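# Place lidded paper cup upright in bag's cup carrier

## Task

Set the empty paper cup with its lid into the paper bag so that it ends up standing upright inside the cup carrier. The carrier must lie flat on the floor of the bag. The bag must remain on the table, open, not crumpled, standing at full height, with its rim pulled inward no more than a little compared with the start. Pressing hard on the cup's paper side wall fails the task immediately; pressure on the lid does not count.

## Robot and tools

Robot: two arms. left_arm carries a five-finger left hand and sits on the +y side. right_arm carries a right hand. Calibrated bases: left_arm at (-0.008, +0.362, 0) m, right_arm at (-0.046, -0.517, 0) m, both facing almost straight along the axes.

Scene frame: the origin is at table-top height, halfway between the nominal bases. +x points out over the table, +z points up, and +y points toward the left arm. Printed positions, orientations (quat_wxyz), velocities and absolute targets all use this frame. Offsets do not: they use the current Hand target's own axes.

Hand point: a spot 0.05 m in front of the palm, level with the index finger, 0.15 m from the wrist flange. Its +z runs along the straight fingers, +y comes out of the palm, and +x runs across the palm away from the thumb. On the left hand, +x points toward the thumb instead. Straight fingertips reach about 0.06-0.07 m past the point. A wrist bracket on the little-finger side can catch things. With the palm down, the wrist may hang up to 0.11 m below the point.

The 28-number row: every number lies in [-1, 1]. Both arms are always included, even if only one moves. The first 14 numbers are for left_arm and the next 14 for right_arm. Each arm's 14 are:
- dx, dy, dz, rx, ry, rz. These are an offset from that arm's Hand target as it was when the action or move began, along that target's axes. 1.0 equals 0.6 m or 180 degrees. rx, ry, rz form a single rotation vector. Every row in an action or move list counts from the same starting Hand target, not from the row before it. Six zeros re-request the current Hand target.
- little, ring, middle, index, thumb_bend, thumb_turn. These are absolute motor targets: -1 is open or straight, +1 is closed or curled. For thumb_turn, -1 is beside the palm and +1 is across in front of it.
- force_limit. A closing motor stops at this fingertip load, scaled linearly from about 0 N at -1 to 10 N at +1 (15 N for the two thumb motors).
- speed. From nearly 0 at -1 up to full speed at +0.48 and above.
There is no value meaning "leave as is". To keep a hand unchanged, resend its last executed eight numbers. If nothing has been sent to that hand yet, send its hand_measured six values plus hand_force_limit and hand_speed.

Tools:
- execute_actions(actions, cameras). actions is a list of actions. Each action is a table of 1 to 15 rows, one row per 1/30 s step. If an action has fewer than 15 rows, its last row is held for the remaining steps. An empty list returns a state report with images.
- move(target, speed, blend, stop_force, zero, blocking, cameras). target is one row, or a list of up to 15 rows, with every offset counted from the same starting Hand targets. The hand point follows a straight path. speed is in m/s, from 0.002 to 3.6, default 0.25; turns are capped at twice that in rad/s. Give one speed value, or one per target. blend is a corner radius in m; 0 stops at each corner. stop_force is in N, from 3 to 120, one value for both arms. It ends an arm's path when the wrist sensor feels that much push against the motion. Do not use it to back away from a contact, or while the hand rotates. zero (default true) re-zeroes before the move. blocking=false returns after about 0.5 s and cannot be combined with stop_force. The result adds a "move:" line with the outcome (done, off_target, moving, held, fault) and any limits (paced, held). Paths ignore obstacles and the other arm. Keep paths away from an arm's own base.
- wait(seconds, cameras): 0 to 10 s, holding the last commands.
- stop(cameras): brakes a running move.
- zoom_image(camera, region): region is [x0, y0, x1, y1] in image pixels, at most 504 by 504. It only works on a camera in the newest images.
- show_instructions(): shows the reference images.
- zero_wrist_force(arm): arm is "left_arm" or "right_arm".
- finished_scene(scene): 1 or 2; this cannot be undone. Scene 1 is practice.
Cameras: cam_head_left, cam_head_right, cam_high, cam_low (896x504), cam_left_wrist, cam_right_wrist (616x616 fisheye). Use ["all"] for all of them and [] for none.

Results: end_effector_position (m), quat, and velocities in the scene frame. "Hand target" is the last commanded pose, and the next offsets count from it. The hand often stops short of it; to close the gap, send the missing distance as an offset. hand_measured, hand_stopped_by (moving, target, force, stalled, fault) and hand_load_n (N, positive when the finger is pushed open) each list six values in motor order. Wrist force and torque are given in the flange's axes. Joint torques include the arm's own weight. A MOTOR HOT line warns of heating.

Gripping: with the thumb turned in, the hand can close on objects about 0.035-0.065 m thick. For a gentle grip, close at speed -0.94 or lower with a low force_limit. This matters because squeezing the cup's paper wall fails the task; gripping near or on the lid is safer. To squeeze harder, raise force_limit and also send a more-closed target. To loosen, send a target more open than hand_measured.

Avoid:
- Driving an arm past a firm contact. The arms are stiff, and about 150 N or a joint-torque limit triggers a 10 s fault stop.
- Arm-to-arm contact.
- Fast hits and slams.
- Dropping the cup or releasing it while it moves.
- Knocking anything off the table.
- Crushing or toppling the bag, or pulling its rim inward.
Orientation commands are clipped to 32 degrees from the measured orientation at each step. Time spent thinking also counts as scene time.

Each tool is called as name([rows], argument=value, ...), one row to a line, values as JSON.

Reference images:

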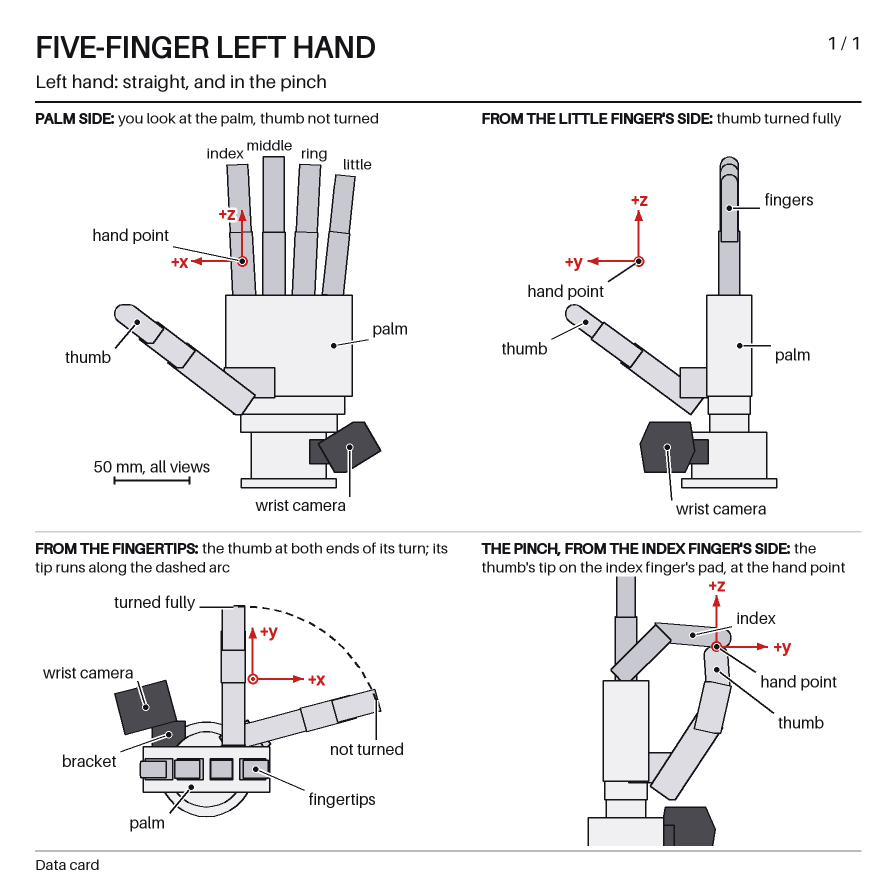

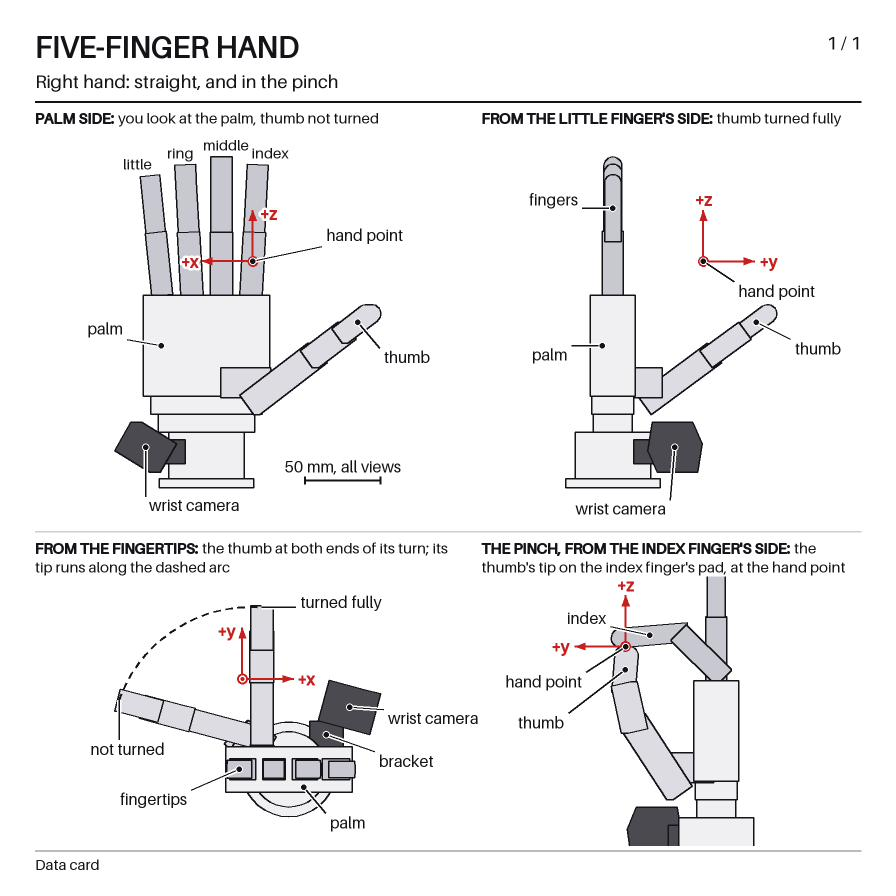

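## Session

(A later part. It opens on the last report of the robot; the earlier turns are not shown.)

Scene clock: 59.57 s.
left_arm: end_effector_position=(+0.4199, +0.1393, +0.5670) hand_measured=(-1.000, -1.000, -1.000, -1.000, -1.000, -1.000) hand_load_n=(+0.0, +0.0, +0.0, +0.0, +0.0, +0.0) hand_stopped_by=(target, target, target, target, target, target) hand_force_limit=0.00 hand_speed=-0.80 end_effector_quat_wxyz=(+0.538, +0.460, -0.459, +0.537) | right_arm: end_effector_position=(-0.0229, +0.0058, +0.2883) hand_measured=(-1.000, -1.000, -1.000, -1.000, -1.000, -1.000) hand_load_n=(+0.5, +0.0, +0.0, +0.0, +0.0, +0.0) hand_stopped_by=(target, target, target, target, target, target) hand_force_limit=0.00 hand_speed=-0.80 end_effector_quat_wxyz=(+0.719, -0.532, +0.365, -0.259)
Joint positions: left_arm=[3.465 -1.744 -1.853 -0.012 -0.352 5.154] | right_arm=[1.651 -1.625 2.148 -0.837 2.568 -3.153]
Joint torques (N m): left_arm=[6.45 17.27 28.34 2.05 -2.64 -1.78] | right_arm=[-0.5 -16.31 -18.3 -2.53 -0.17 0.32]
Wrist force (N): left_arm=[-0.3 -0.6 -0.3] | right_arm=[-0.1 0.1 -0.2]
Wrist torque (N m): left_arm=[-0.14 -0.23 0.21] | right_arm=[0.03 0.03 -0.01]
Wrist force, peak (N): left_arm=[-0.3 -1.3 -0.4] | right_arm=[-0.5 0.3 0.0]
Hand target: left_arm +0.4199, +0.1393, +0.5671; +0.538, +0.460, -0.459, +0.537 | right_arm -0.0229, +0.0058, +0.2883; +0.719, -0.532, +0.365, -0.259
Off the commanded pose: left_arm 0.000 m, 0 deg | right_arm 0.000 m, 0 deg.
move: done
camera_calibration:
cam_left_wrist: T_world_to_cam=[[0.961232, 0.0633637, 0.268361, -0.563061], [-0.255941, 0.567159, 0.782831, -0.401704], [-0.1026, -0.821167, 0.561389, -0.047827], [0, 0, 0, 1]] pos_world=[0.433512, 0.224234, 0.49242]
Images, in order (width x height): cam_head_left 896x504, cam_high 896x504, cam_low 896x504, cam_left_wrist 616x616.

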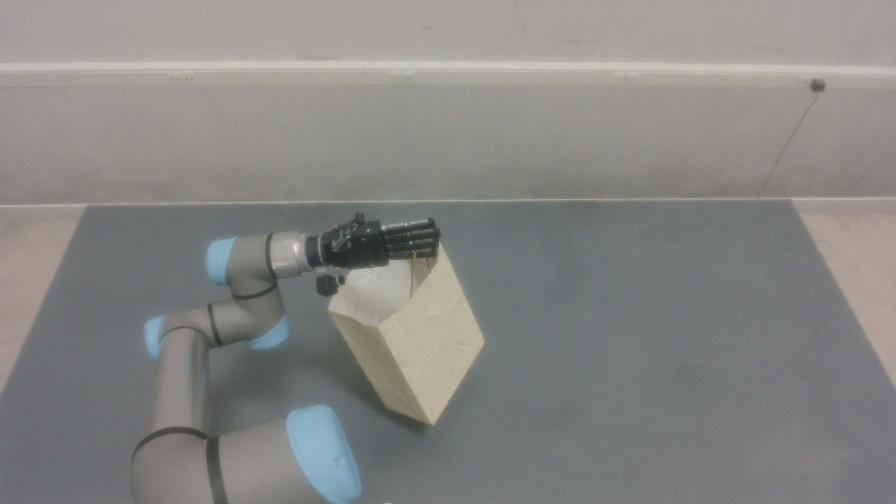

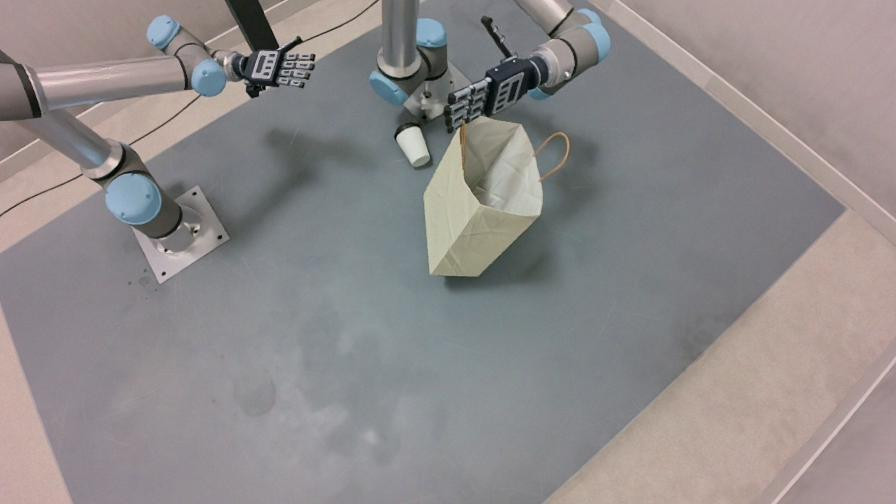

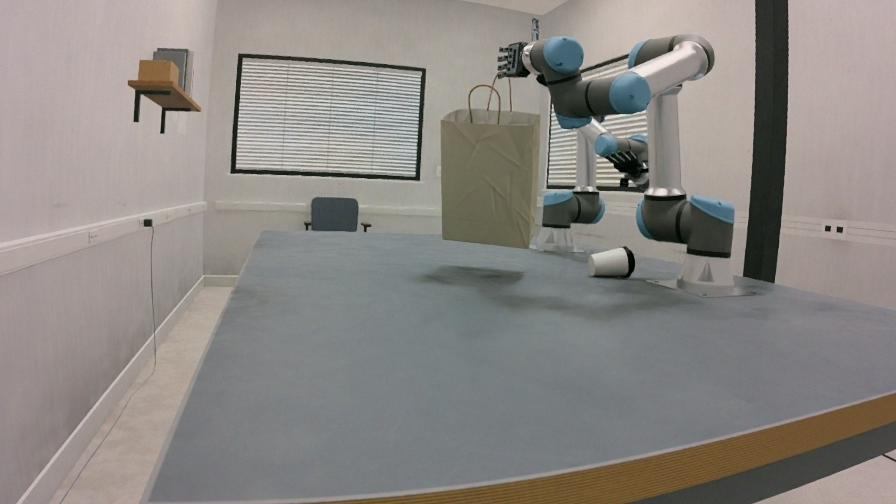

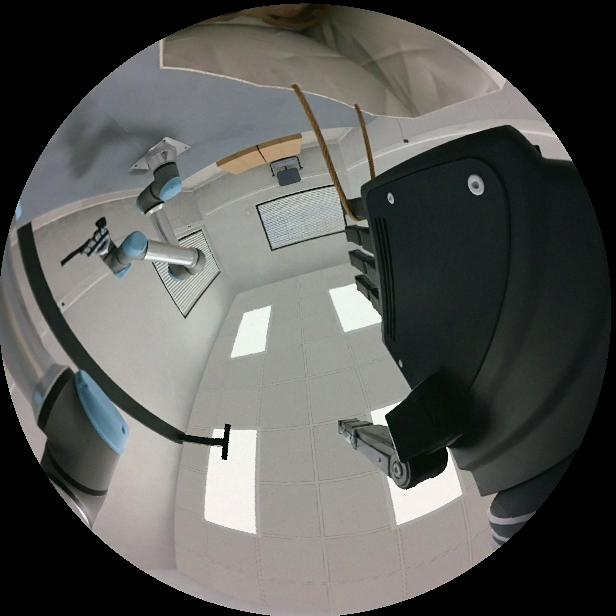

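wait(seconds=1.5, cameras=["cam_head_left","cam_high"])

Scene clock: 61.87 s.
left_arm: end_effector_position=(+0.4199, +0.1393, +0.5671) hand_measured=(-1.000, -1.000, -1.000, -1.000, -1.000, -1.000) hand_load_n=(+0.0, +0.0, +0.0, +0.0, +0.0, +0.0) hand_stopped_by=(target, target, target, target, target, target) hand_force_limit=0.00 hand_speed=-0.80 end_effector_quat_wxyz=(+0.538, +0.460, -0.459, +0.537) | right_arm: end_effector_position=(-0.0229, +0.0058, +0.2883) hand_measured=(-1.000, -1.000, -1.000, -1.000, -1.000, -1.000) hand_load_n=(+0.0, +0.0, +0.0, +0.0, +0.0, +0.0) hand_stopped_by=(target, target, target, target, target, target) hand_force_limit=0.00 hand_speed=-0.80 end_effector_quat_wxyz=(+0.719, -0.532, +0.365, -0.259)
Joint positions: left_arm=[3.465 -1.744 -1.853 -0.012 -0.352 5.154] | right_arm=[1.651 -1.625 2.148 -0.837 2.568 -3.153]
Joint torques (N m): left_arm=[7.68 16.82 29.03 2.13 -2.53 -1.74] | right_arm=[-0.48 -16.1 -18.63 -2.46 -0.26 0.29]
Wrist force (N): left_arm=[-0.3 -0.5 -0.2] | right_arm=[-0.3 -0.1 -0.2]
Wrist torque (N m): left_arm=[-0.12 -0.21 0.20] | right_arm=[0.01 0.04 -0.03]
Wrist force, peak (N): left_arm=[-0.5 -0.9 -0.2] | right_arm=[-0.1 0.4 0.2]
Hand target: left_arm +0.4199, +0.1393, +0.5671; +0.538, +0.460, -0.459, +0.537 | right_arm -0.0229, +0.0058, +0.2883; +0.719, -0.532, +0.365, -0.259
Off the commanded pose: left_arm 0.000 m, 0 deg | right_arm 0.000 m, 0 deg.
wait: 1.50 s; at rest from the start
Images, in order (width x height): cam_head_left 896x504, cam_high 896x504.

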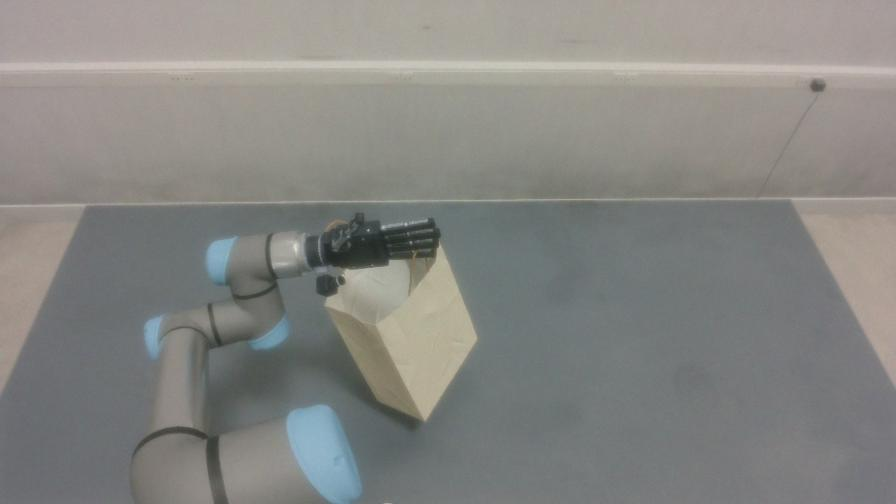

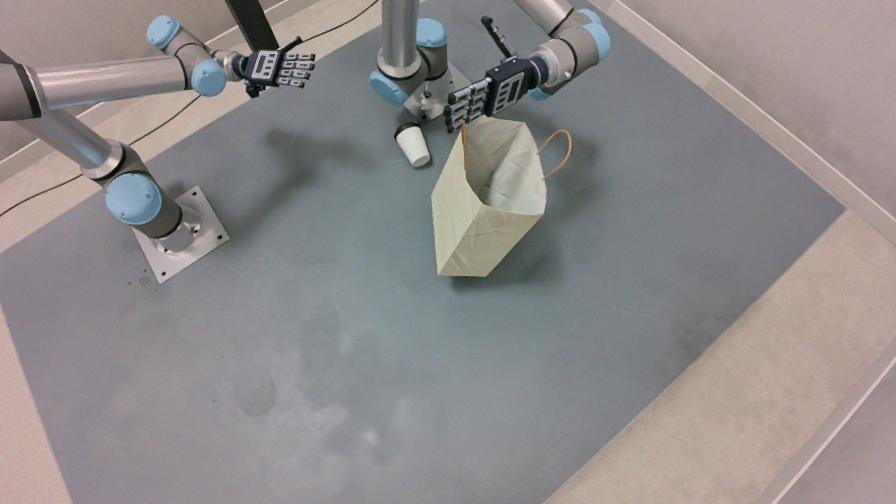

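move(target=[-0.008,0,0.05,0.247,0,0.039,-1,-1,-1,-1,-1,-1,0,-0.8,0,0,0,0,0,0,-1,-1,-1,-1,-1,-1,0,-0.8], speed=0.12, cameras=["cam_head_left","cam_high","cam_low","cam_left_wrist"])

Scene clock: 65.90 s.
left_arm: end_effector_position=(+0.4195, +0.1102, +0.5670) hand_measured=(-1.000, -1.000, -1.000, -1.000, -1.000, -1.000) hand_load_n=(+0.0, +0.0, +0.0, +0.0, +0.0, +0.0) hand_stopped_by=(target, target, target, target, target, target) hand_force_limit=0.00 hand_speed=-0.80 end_effector_quat_wxyz=(+0.419, +0.551, -0.396, +0.603) | right_arm: end_effector_position=(-0.0229, +0.0058, +0.2883) hand_measured=(-1.000, -1.000, -1.000, -1.000, -1.000, -1.000) hand_load_n=(+0.0, +0.0, +0.0, +0.0, +0.0, -0.5) hand_stopped_by=(target, target, target, target, target, target) hand_force_limit=0.00 hand_speed=-0.80 end_effector_quat_wxyz=(+0.719, -0.532, +0.365, -0.259)
Joint positions: left_arm=[3.489 -1.315 -1.975 -1.406 -0.08 6.283] | right_arm=[1.651 -1.625 2.148 -0.837 2.568 -3.153]
Joint torques (N m): left_arm=[-6.15 2.21 33.42 4.05 0.09 2.16] | right_arm=[-0.71 -16.02 -17.77 -2.76 -0.26 0.24]
Wrist force (N): left_arm=[-0.3 -0.4 -0.1] | right_arm=[-0.1 0.1 0.2]
Wrist torque (N m): left_arm=[-0.14 -0.22 0.00] | right_arm=[-0.01 0.01 0.00]
Wrist force, peak (N): left_arm=[-0.2 -1.1 -0.6] | right_arm=[-0.3 0.3 0.4]
Hand target: left_arm +0.4199, +0.1090, +0.5670; +0.291, +0.601, -0.249, +0.702 | right_arm -0.0229, +0.0058, +0.2883; +0.719, -0.532, +0.365, -0.259
Off the commanded pose: left_arm 0.001 m, 26 deg | right_arm 0.000 m, 0 deg.
joint sent to its limit (left arm) — joint 6 (wrist 3), upper limit. The joint targets are off in orientation, not in position.
move: off_target (left_arm)
camera_calibration:
cam_left_wrist: T_world_to_cam=[[0.887136, 0.360055, 0.288706, -0.573902], [-0.423612, 0.387027, 0.819001, -0.315548], [0.183148, -0.848864, 0.495869, -0.151384], [0, 0, 0, 1]] pos_world=[0.403185, 0.200258, 0.49919]
Images, in order (width x height): cam_head_left 896x504, cam_high 896x504, cam_low 896x504, cam_left_wrist 616x616.

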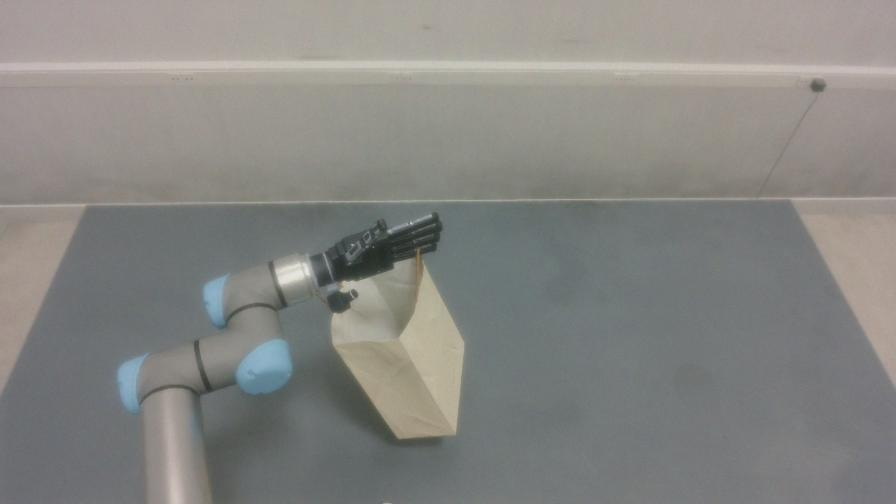

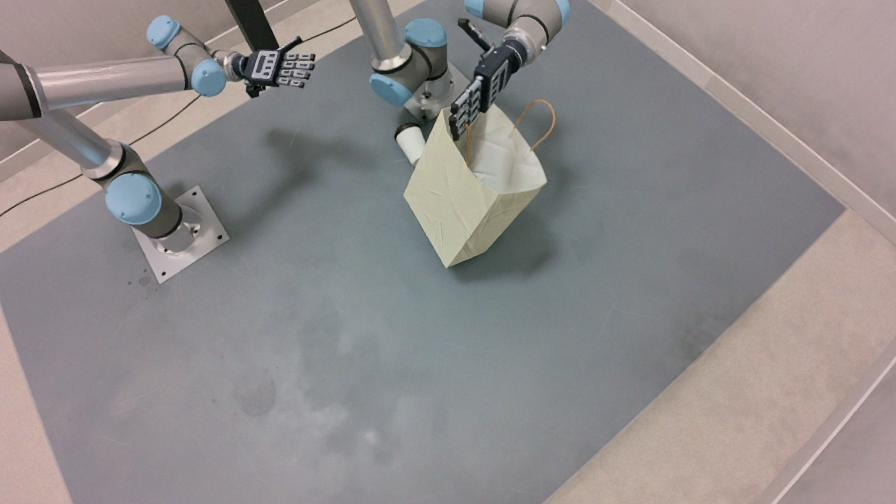

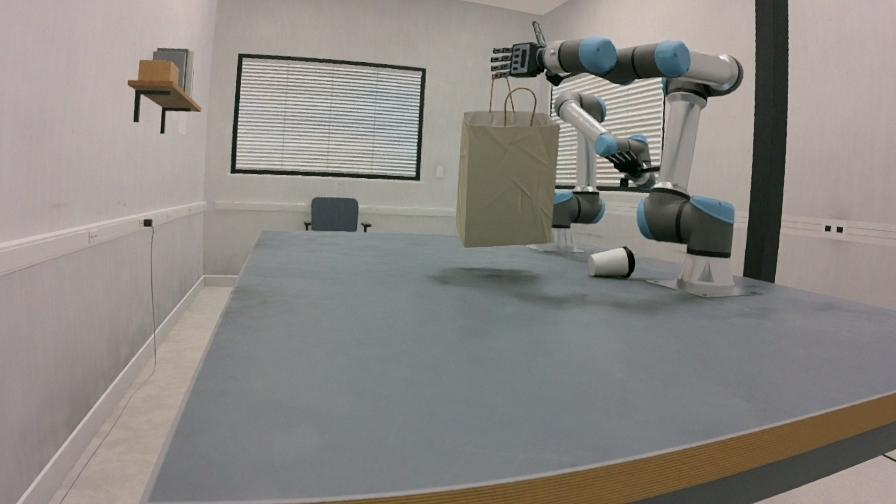

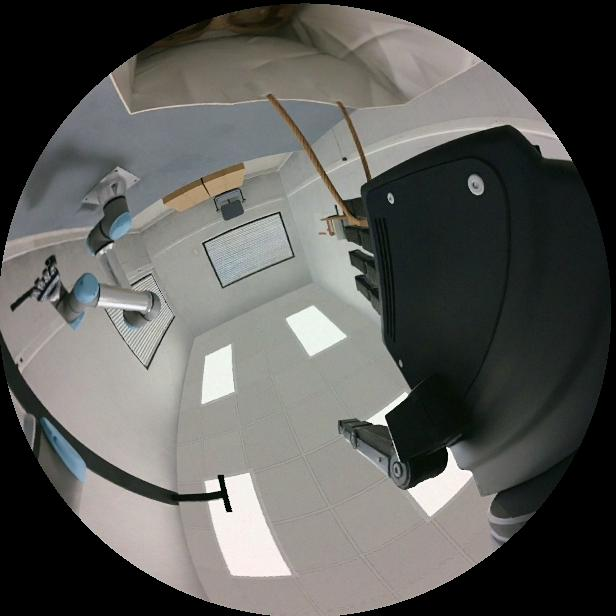

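move(target=[-0.0659,0,-0.0104,-0.143,0,-0.0225,-1,-1,-1,-1,-1,-1,0,-0.8,0,0,0,0,0,0,-1,-1,-1,-1,-1,-1,0,-0.8], speed=0.05, cameras=["cam_head_left","cam_high","cam_low","cam_left_wrist"])

Scene clock: 68.23 s.
left_arm: end_effector_position=(+0.4197, +0.1094, +0.5270) hand_measured=(-1.000, -1.000, -1.000, -1.000, -1.000, -1.000) hand_load_n=(+0.0, +0.0, +0.0, +0.0, +0.0, +0.5) hand_stopped_by=(target, target, target, target, target, target) hand_force_limit=0.00 hand_speed=-0.80 end_effector_quat_wxyz=(+0.443, +0.528, -0.379, +0.617) | right_arm: end_effector_position=(-0.0229, +0.0058, +0.2883) hand_measured=(-1.000, -1.000, -1.000, -1.000, -1.000, -1.000) hand_load_n=(+0.0, +0.0, +0.0, -0.5, +0.0, +0.0) hand_stopped_by=(target, target, target, target, target, target) hand_force_limit=0.00 hand_speed=-0.80 end_effector_quat_wxyz=(+0.719, -0.532, +0.365, -0.259)
Joint positions: left_arm=[3.472 -1.363 -2.09 -1.259 -0.154 6.283] | right_arm=[1.651 -1.625 2.148 -0.837 2.568 -3.153]
Joint torques (N m): left_arm=[-1.09 3.91 12.47 4.05 -3.38 2.11] | right_arm=[-0.24 -16.2 -17.61 -2.74 -0.17 0.3]
Wrist force (N): left_arm=[0.2 -0.6 -0.2] | right_arm=[-0.4 0.1 -0.3]
Wrist torque (N m): left_arm=[-0.14 -0.28 0.03] | right_arm=[0.03 0.06 -0.03]
Wrist force, peak (N): left_arm=[-0.8 -0.7 0.2] | right_arm=[-0.3 0.5 0.2]
Hand target: left_arm +0.4199, +0.1090, +0.5269; +0.442, +0.529, -0.377, +0.618 | right_arm -0.0229, +0.0058, +0.2883; +0.719, -0.532, +0.365, -0.259
Off the commanded pose: left_arm 0.000 m, 0 deg | right_arm 0.000 m, 0 deg.
joint sent to its limit (left arm) — joint 6 (wrist 3), upper limit. The joint targets still meet the commanded pose.
move: done
camera_calibration:
cam_left_wrist: T_world_to_cam=[[0.890825, 0.366163, 0.268989, -0.554164], [-0.423448, 0.454507, 0.783655, -0.271233], [0.164688, -0.812003, 0.559937, -0.162334], [0, 0, 0, 1]] pos_world=[0.405544, 0.194376, 0.452514]
Images, in order (width x height): cam_head_left 896x504, cam_high 896x504, cam_low 896x504, cam_left_wrist 616x616.

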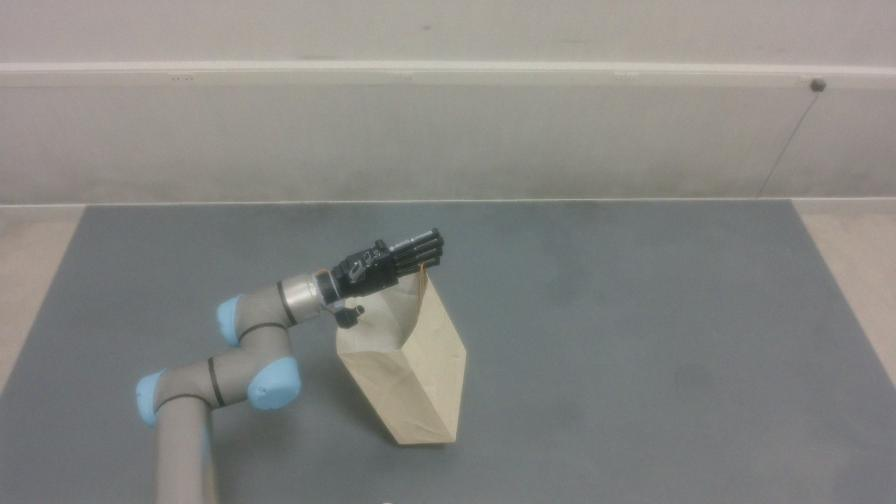

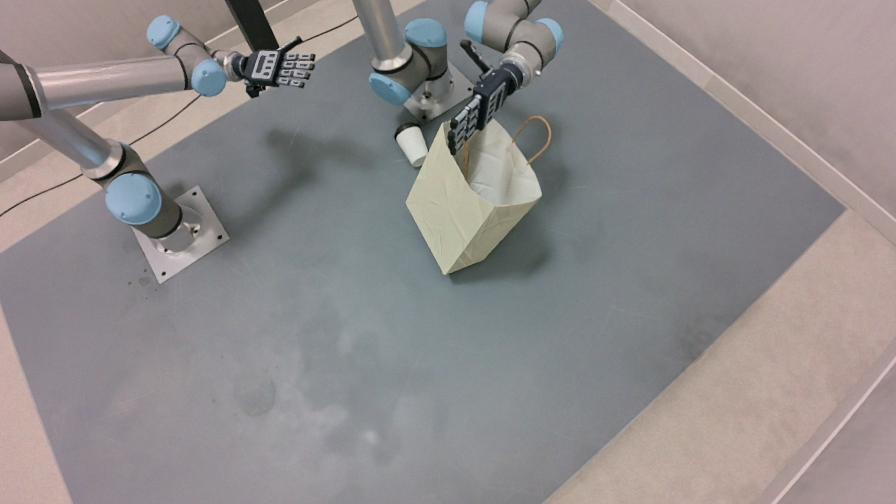

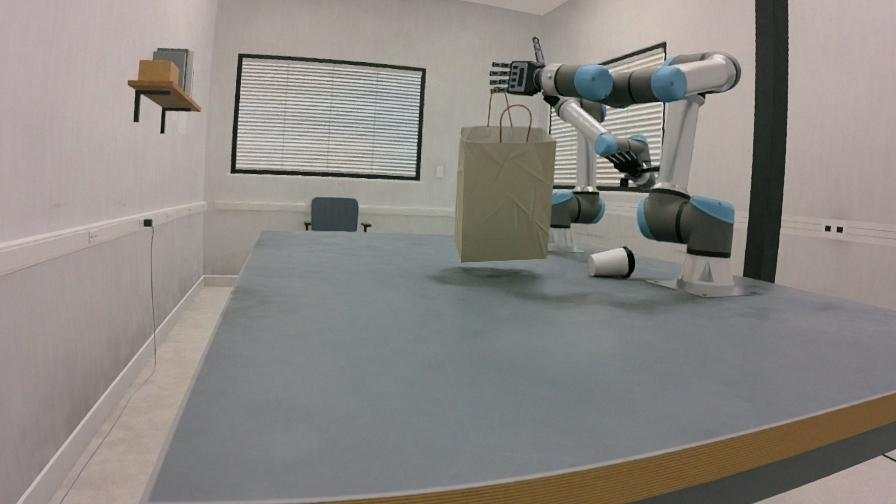

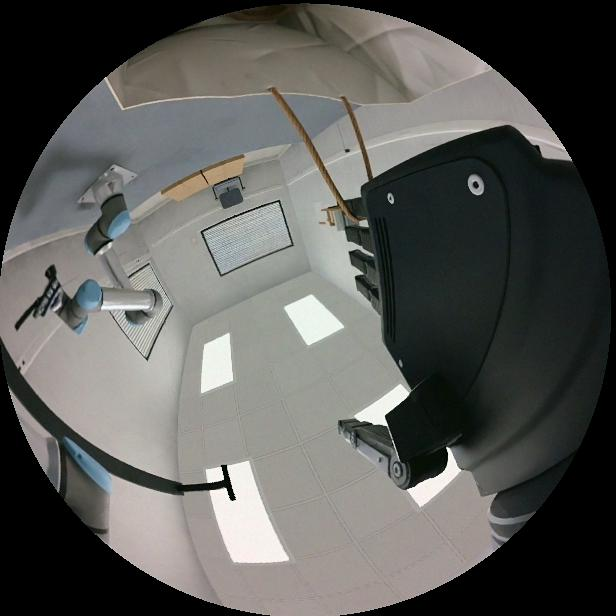

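move(target=[-0.0494,0,-0.0078,0,0,0,-1,-1,-1,-1,-1,-1,0,-0.8,0,0,0,0,0,0,-1,-1,-1,-1,-1,-1,0,-0.8], speed=0.03, cameras=["cam_head_left","cam_high","cam_low","cam_left_wrist"])

Scene clock: 70.33 s.
left_arm: end_effector_position=(+0.4197, +0.1094, +0.4970) hand_measured=(-1.000, -1.000, -1.000, -1.000, -1.000, -1.000) hand_load_n=(+0.0, +0.0, +0.0, +0.0, +0.0, +0.0) hand_stopped_by=(target, target, target, target, target, target) hand_force_limit=0.00 hand_speed=-0.80 end_effector_quat_wxyz=(+0.443, +0.528, -0.379, +0.617) | right_arm: end_effector_position=(-0.0229, +0.0058, +0.2883) hand_measured=(-1.000, -1.000, -1.000, -1.000, -1.000, -1.000) hand_load_n=(+0.0, +0.0, +0.0, +0.0, -0.5, +0.0) hand_stopped_by=(target, target, target, target, target, target) hand_force_limit=0.00 hand_speed=-0.80 end_effector_quat_wxyz=(+0.719, -0.532, +0.365, -0.259)
Joint positions: left_arm=[3.472 -1.392 -2.149 -1.171 -0.154 6.283] | right_arm=[1.651 -1.625 2.148 -0.837 2.568 -3.153]
Joint torques (N m): left_arm=[6.74 5 12.59 4.11 -3.15 1.93] | right_arm=[-1.18 -15.5 -17.94 -2.77 -0.21 0.26]
Wrist force (N): left_arm=[0.1 -0.6 -0.1] | right_arm=[-0.1 0.2 0.0]
Wrist torque (N m): left_arm=[-0.14 -0.26 0.03] | right_arm=[0.02 0.01 -0.01]
Wrist force, peak (N): left_arm=[-0.4 -0.9 -0.3] | right_arm=[-0.2 0.3 -0.3]
Hand target: left_arm +0.4199, +0.1090, +0.4969; +0.442, +0.529, -0.377, +0.618 | right_arm -0.0229, +0.0058, +0.2883; +0.719, -0.532, +0.365, -0.259
Off the commanded pose: left_arm 0.000 m, 0 deg | right_arm 0.000 m, 0 deg.
joint sent to its limit (left arm) — joint 6 (wrist 3), upper limit. The joint targets still meet the commanded pose.
move: done
camera_calibration:
cam_left_wrist: T_world_to_cam=[[0.890819, 0.366193, 0.268968, -0.546], [-0.423456, 0.454543, 0.78363, -0.247759], [0.164702, -0.811968, 0.559983, -0.145551], [0, 0, 0, 1]] pos_world=[0.405444, 0.194376, 0.422514]
Images, in order (width x height): cam_head_left 896x504, cam_high 896x504, cam_low 896x504, cam_left_wrist 616x616.

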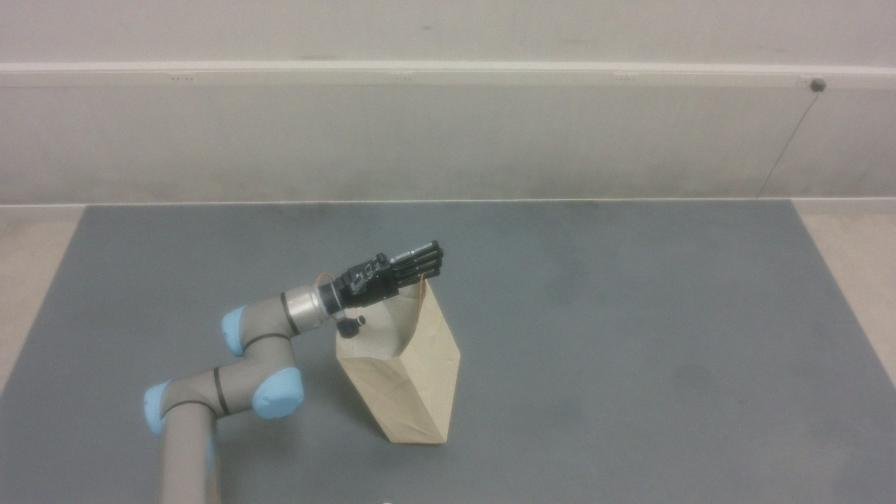

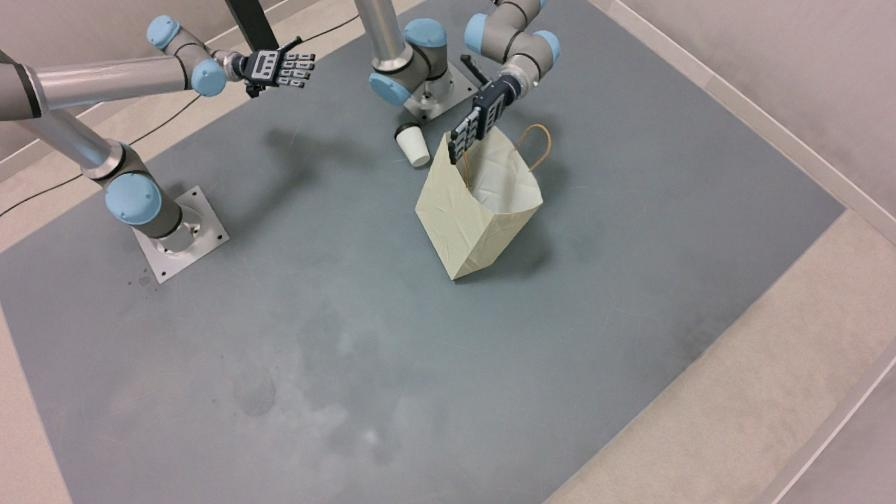

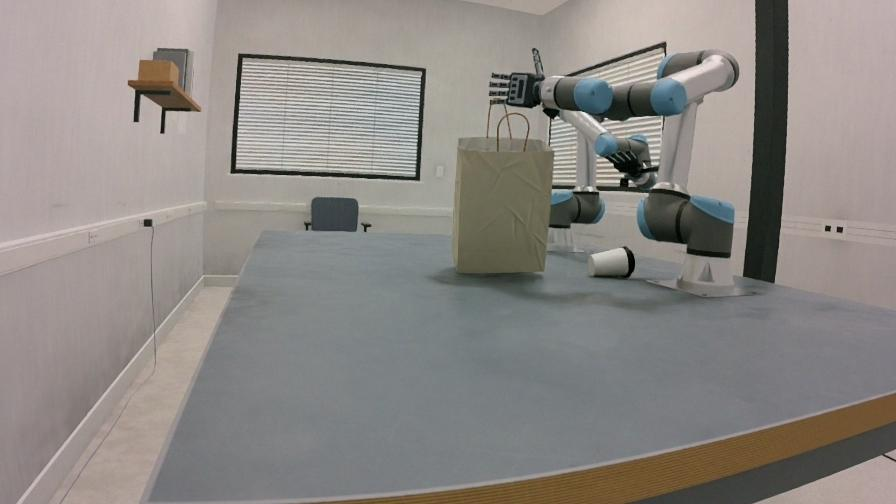

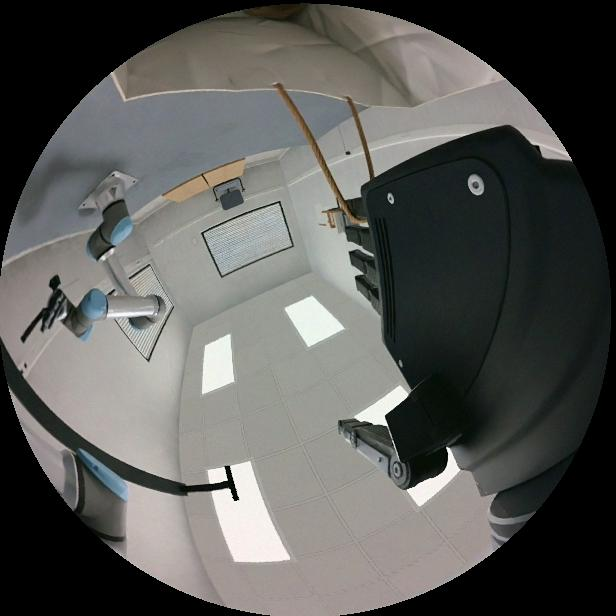

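move(target=[-0.0329,0,-0.0052,0,0,0,-1,-1,-1,-1,-1,-1,0,-0.8,0,0,0,0,0,0,-1,-1,-1,-1,-1,-1,0,-0.8], speed=0.03, cameras=["cam_head_left","cam_high","cam_low"])

zoom_image(camera="cam_low", region=[420, 50, 640, 300])

zoom_image(camera="cam_high", region=[380, 80, 600, 300])

Scene clock: 71.97 s.
left_arm: end_effector_position=(+0.4197, +0.1095, +0.4770) hand_measured=(-1.000, -1.000, -1.000, -1.000, -1.000, -1.000) hand_load_n=(+0.0, +0.0, +0.0, +0.0, +0.0, +0.0) hand_stopped_by=(target, target, target, target, target, target) hand_force_limit=0.00 hand_speed=-0.80 end_effector_quat_wxyz=(+0.443, +0.528, -0.379, +0.617) | right_arm: end_effector_position=(-0.0229, +0.0058, +0.2883) hand_measured=(-1.000, -1.000, -1.000, -1.000, -1.000, -1.000) hand_load_n=(+0.0, +0.0, +0.0, +0.0, +0.0, +0.0) hand_stopped_by=(target, target, target, target, target, target) hand_force_limit=0.00 hand_speed=-0.80 end_effector_quat_wxyz=(+0.719, -0.532, +0.365, -0.259)
Joint positions: left_arm=[3.472 -1.416 -2.186 -1.11 -0.154 6.283] | right_arm=[1.651 -1.625 2.148 -0.837 2.568 -3.153]
Joint torques (N m): left_arm=[6.58 5.31 12.07 3.98 -3.05 1.98] | right_arm=[-1.18 -16.35 -17.84 -3.01 -0.16 0.32]
Wrist force (N): left_arm=[0.5 -0.4 -0.1] | right_arm=[0.0 0.1 0.1]
Wrist torque (N m): left_arm=[-0.10 -0.22 0.05] | right_arm=[0.02 0.00 0.00]
Wrist force, peak (N): left_arm=[-0.4 -1.0 -0.3] | right_arm=[-0.4 0.2 0.2]
Hand target: left_arm +0.4199, +0.1090, +0.4769; +0.442, +0.529, -0.377, +0.618 | right_arm -0.0229, +0.0058, +0.2883; +0.719, -0.532, +0.365, -0.259
Off the commanded pose: left_arm 0.000 m, 0 deg | right_arm 0.000 m, 0 deg.
joint sent to its limit (left arm) — joint 6 (wrist 3), upper limit. The joint targets still meet the commanded pose.
move: done
Images, in order (width x height): cam_head_left 896x504, cam_high 896x504, cam_low 896x504.

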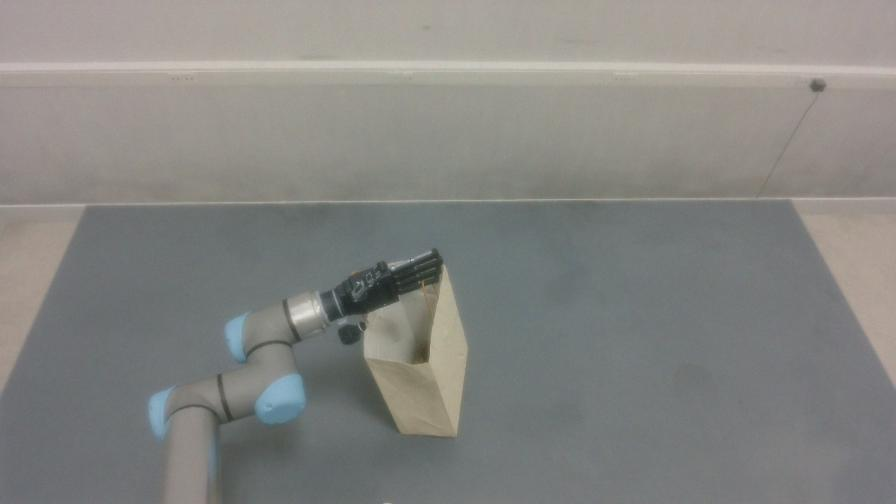

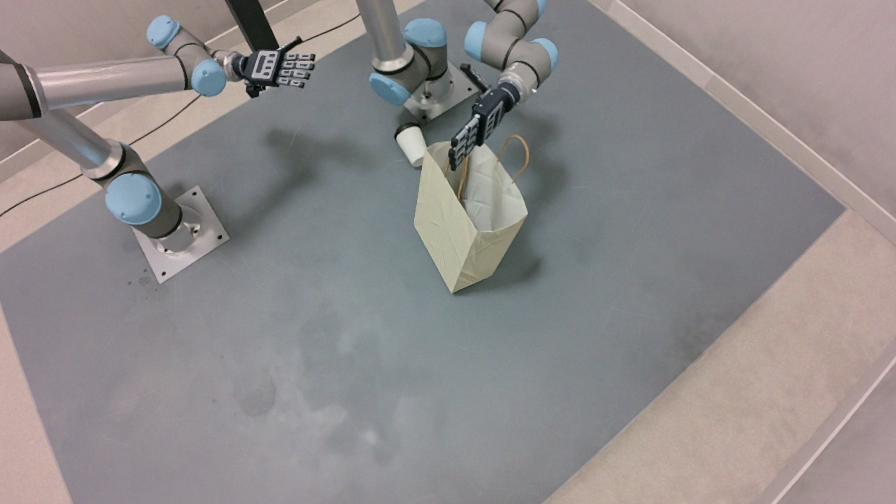

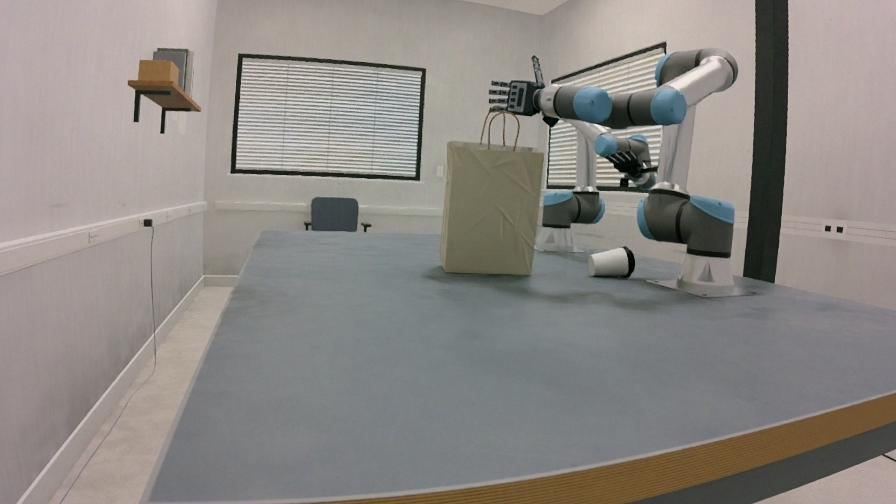

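Scaled by 2.016 from the camera's 896x504 image, which has a finer 1280x720 frame.

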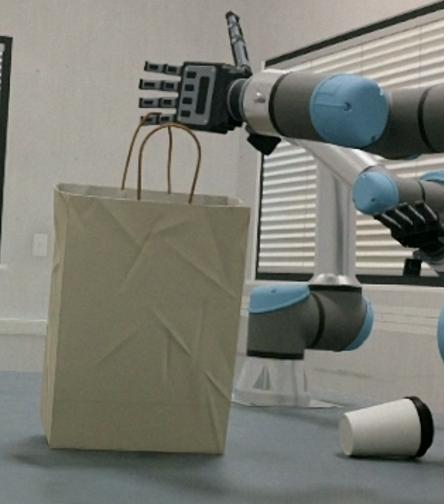

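Scaled by 2.291 from the camera's 896x504 image, which has a finer 1280x720 frame.

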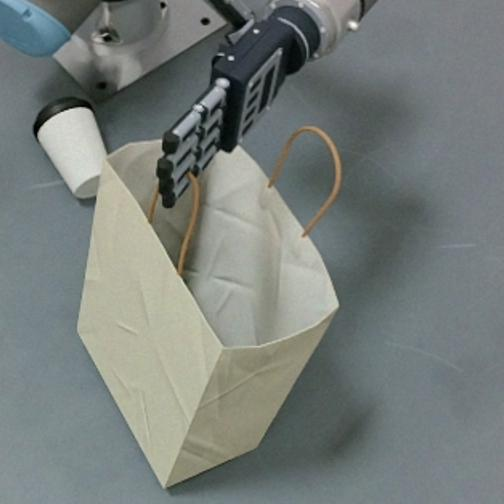

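move(target=[-0.0427,0.0216,0.057,0,0,0,-1,-1,-1,-1,-1,-1,0,-0.8,0,0,0,0,0,0,-1,-1,-1,-1,-1,-1,0,-0.8], speed=0.04, cameras=["cam_head_left","cam_high","cam_low","cam_left_wrist"])

zoom_image(camera="cam_high", region=[380, 80, 600, 300])

zoom_image(camera="cam_low", region=[420, 50, 640, 300])

Scene clock: 74.93 s.
left_arm: end_effector_position=(+0.4196, +0.0702, +0.4569) hand_measured=(-1.000, -1.000, -1.000, -1.000, -1.000, -1.000) hand_load_n=(+0.0, +0.0, +0.0, +0.0, -0.5, +0.0) hand_stopped_by=(target, target, target, target, target, target) hand_force_limit=0.00 hand_speed=-0.80 end_effector_quat_wxyz=(+0.471, +0.513, -0.412, +0.587) | right_arm: end_effector_position=(-0.0229, +0.0058, +0.2883) hand_measured=(-1.000, -1.000, -1.000, -1.000, -1.000, -1.000) hand_load_n=(+0.0, +0.0, +0.0, +0.0, +0.0, +0.0) hand_stopped_by=(target, target, target, target, target, target) hand_force_limit=0.00 hand_speed=-0.80 end_effector_quat_wxyz=(+0.719, -0.532, +0.365, -0.259)
Joint positions: left_arm=[3.365 -1.511 -2.148 -1.052 -0.135 6.283] | right_arm=[1.651 -1.625 2.148 -0.837 2.568 -3.153]
Joint torques (N m): left_arm=[-5.81 7.99 30.41 4.11 -1.61 1.95] | right_arm=[-1.03 -16.63 -17.48 -2.94 -0.18 0.31]
Wrist force (N): left_arm=[0.8 -0.5 0.0] | right_arm=[-0.3 0.1 0.2]
Wrist torque (N m): left_arm=[-0.11 -0.22 0.05] | right_arm=[0.00 0.04 -0.02]
Wrist force, peak (N): left_arm=[0.7 -0.8 -0.4] | right_arm=[-0.2 0.4 -0.1]
Hand target: left_arm +0.4199, +0.0691, +0.4569; +0.442, +0.529, -0.377, +0.618 | right_arm -0.0229, +0.0058, +0.2883; +0.719, -0.532, +0.365, -0.259
Off the commanded pose: left_arm 0.001 m, 7 deg | right_arm 0.000 m, 0 deg.
joint sent to its limit (left arm) — joint 6 (wrist 3), upper limit. The joint targets are off in orientation, not in position.
move: off_target (left_arm)
camera_calibration:
cam_left_wrist: T_world_to_cam=[[0.925785, 0.263401, 0.271185, -0.529347], [-0.369817, 0.482095, 0.794242, -0.227852], [0.0784673, -0.835586, 0.543727, -0.109692], [0, 0, 0, 1]] pos_world=[0.414405, 0.157621, 0.384163]
Images, in order (width x height): cam_head_left 896x504, cam_high 896x504, cam_low 896x504, cam_left_wrist 616x616.

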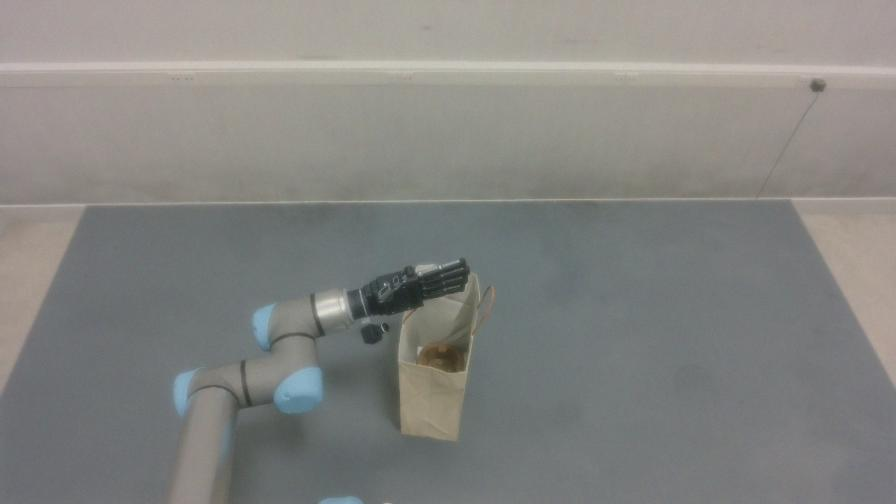

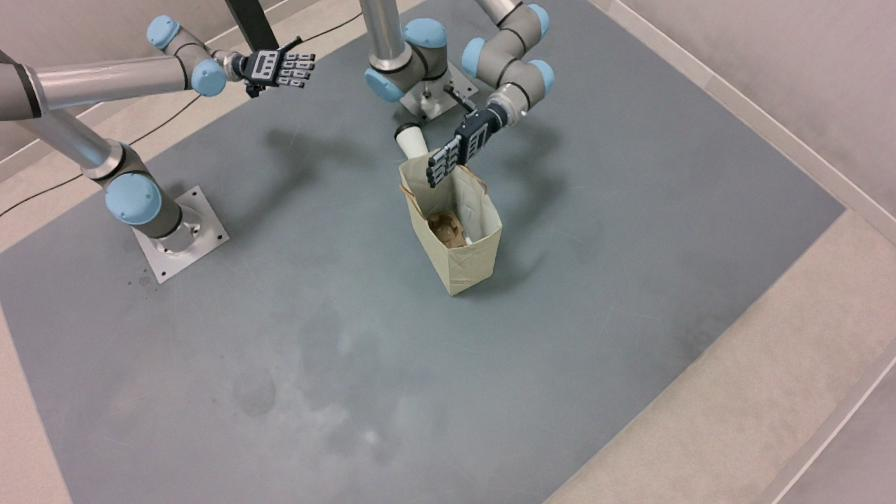

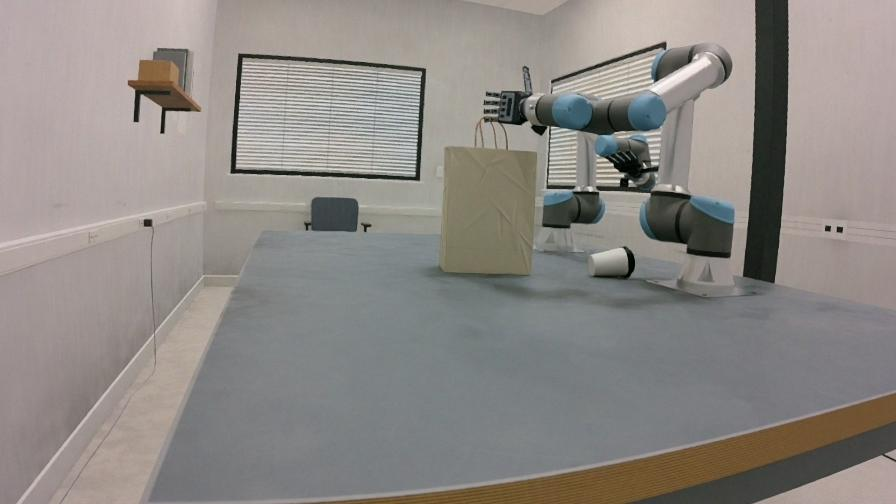

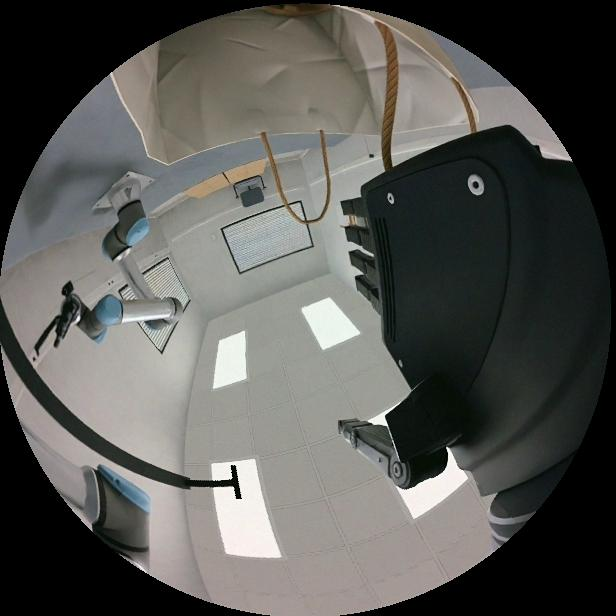

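Scaled by 2.291 from the camera's 896x504 image, which has a finer 1280x720 frame.

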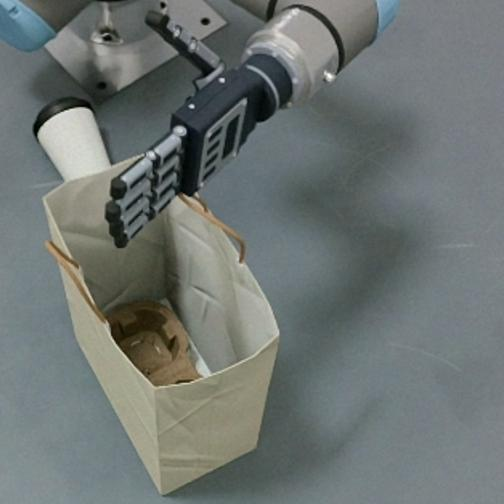

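Scaled by 2.016 from the camera's 896x504 image, which has a finer 1280x720 frame.

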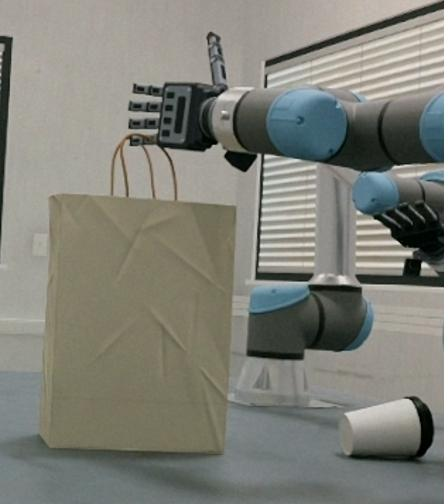

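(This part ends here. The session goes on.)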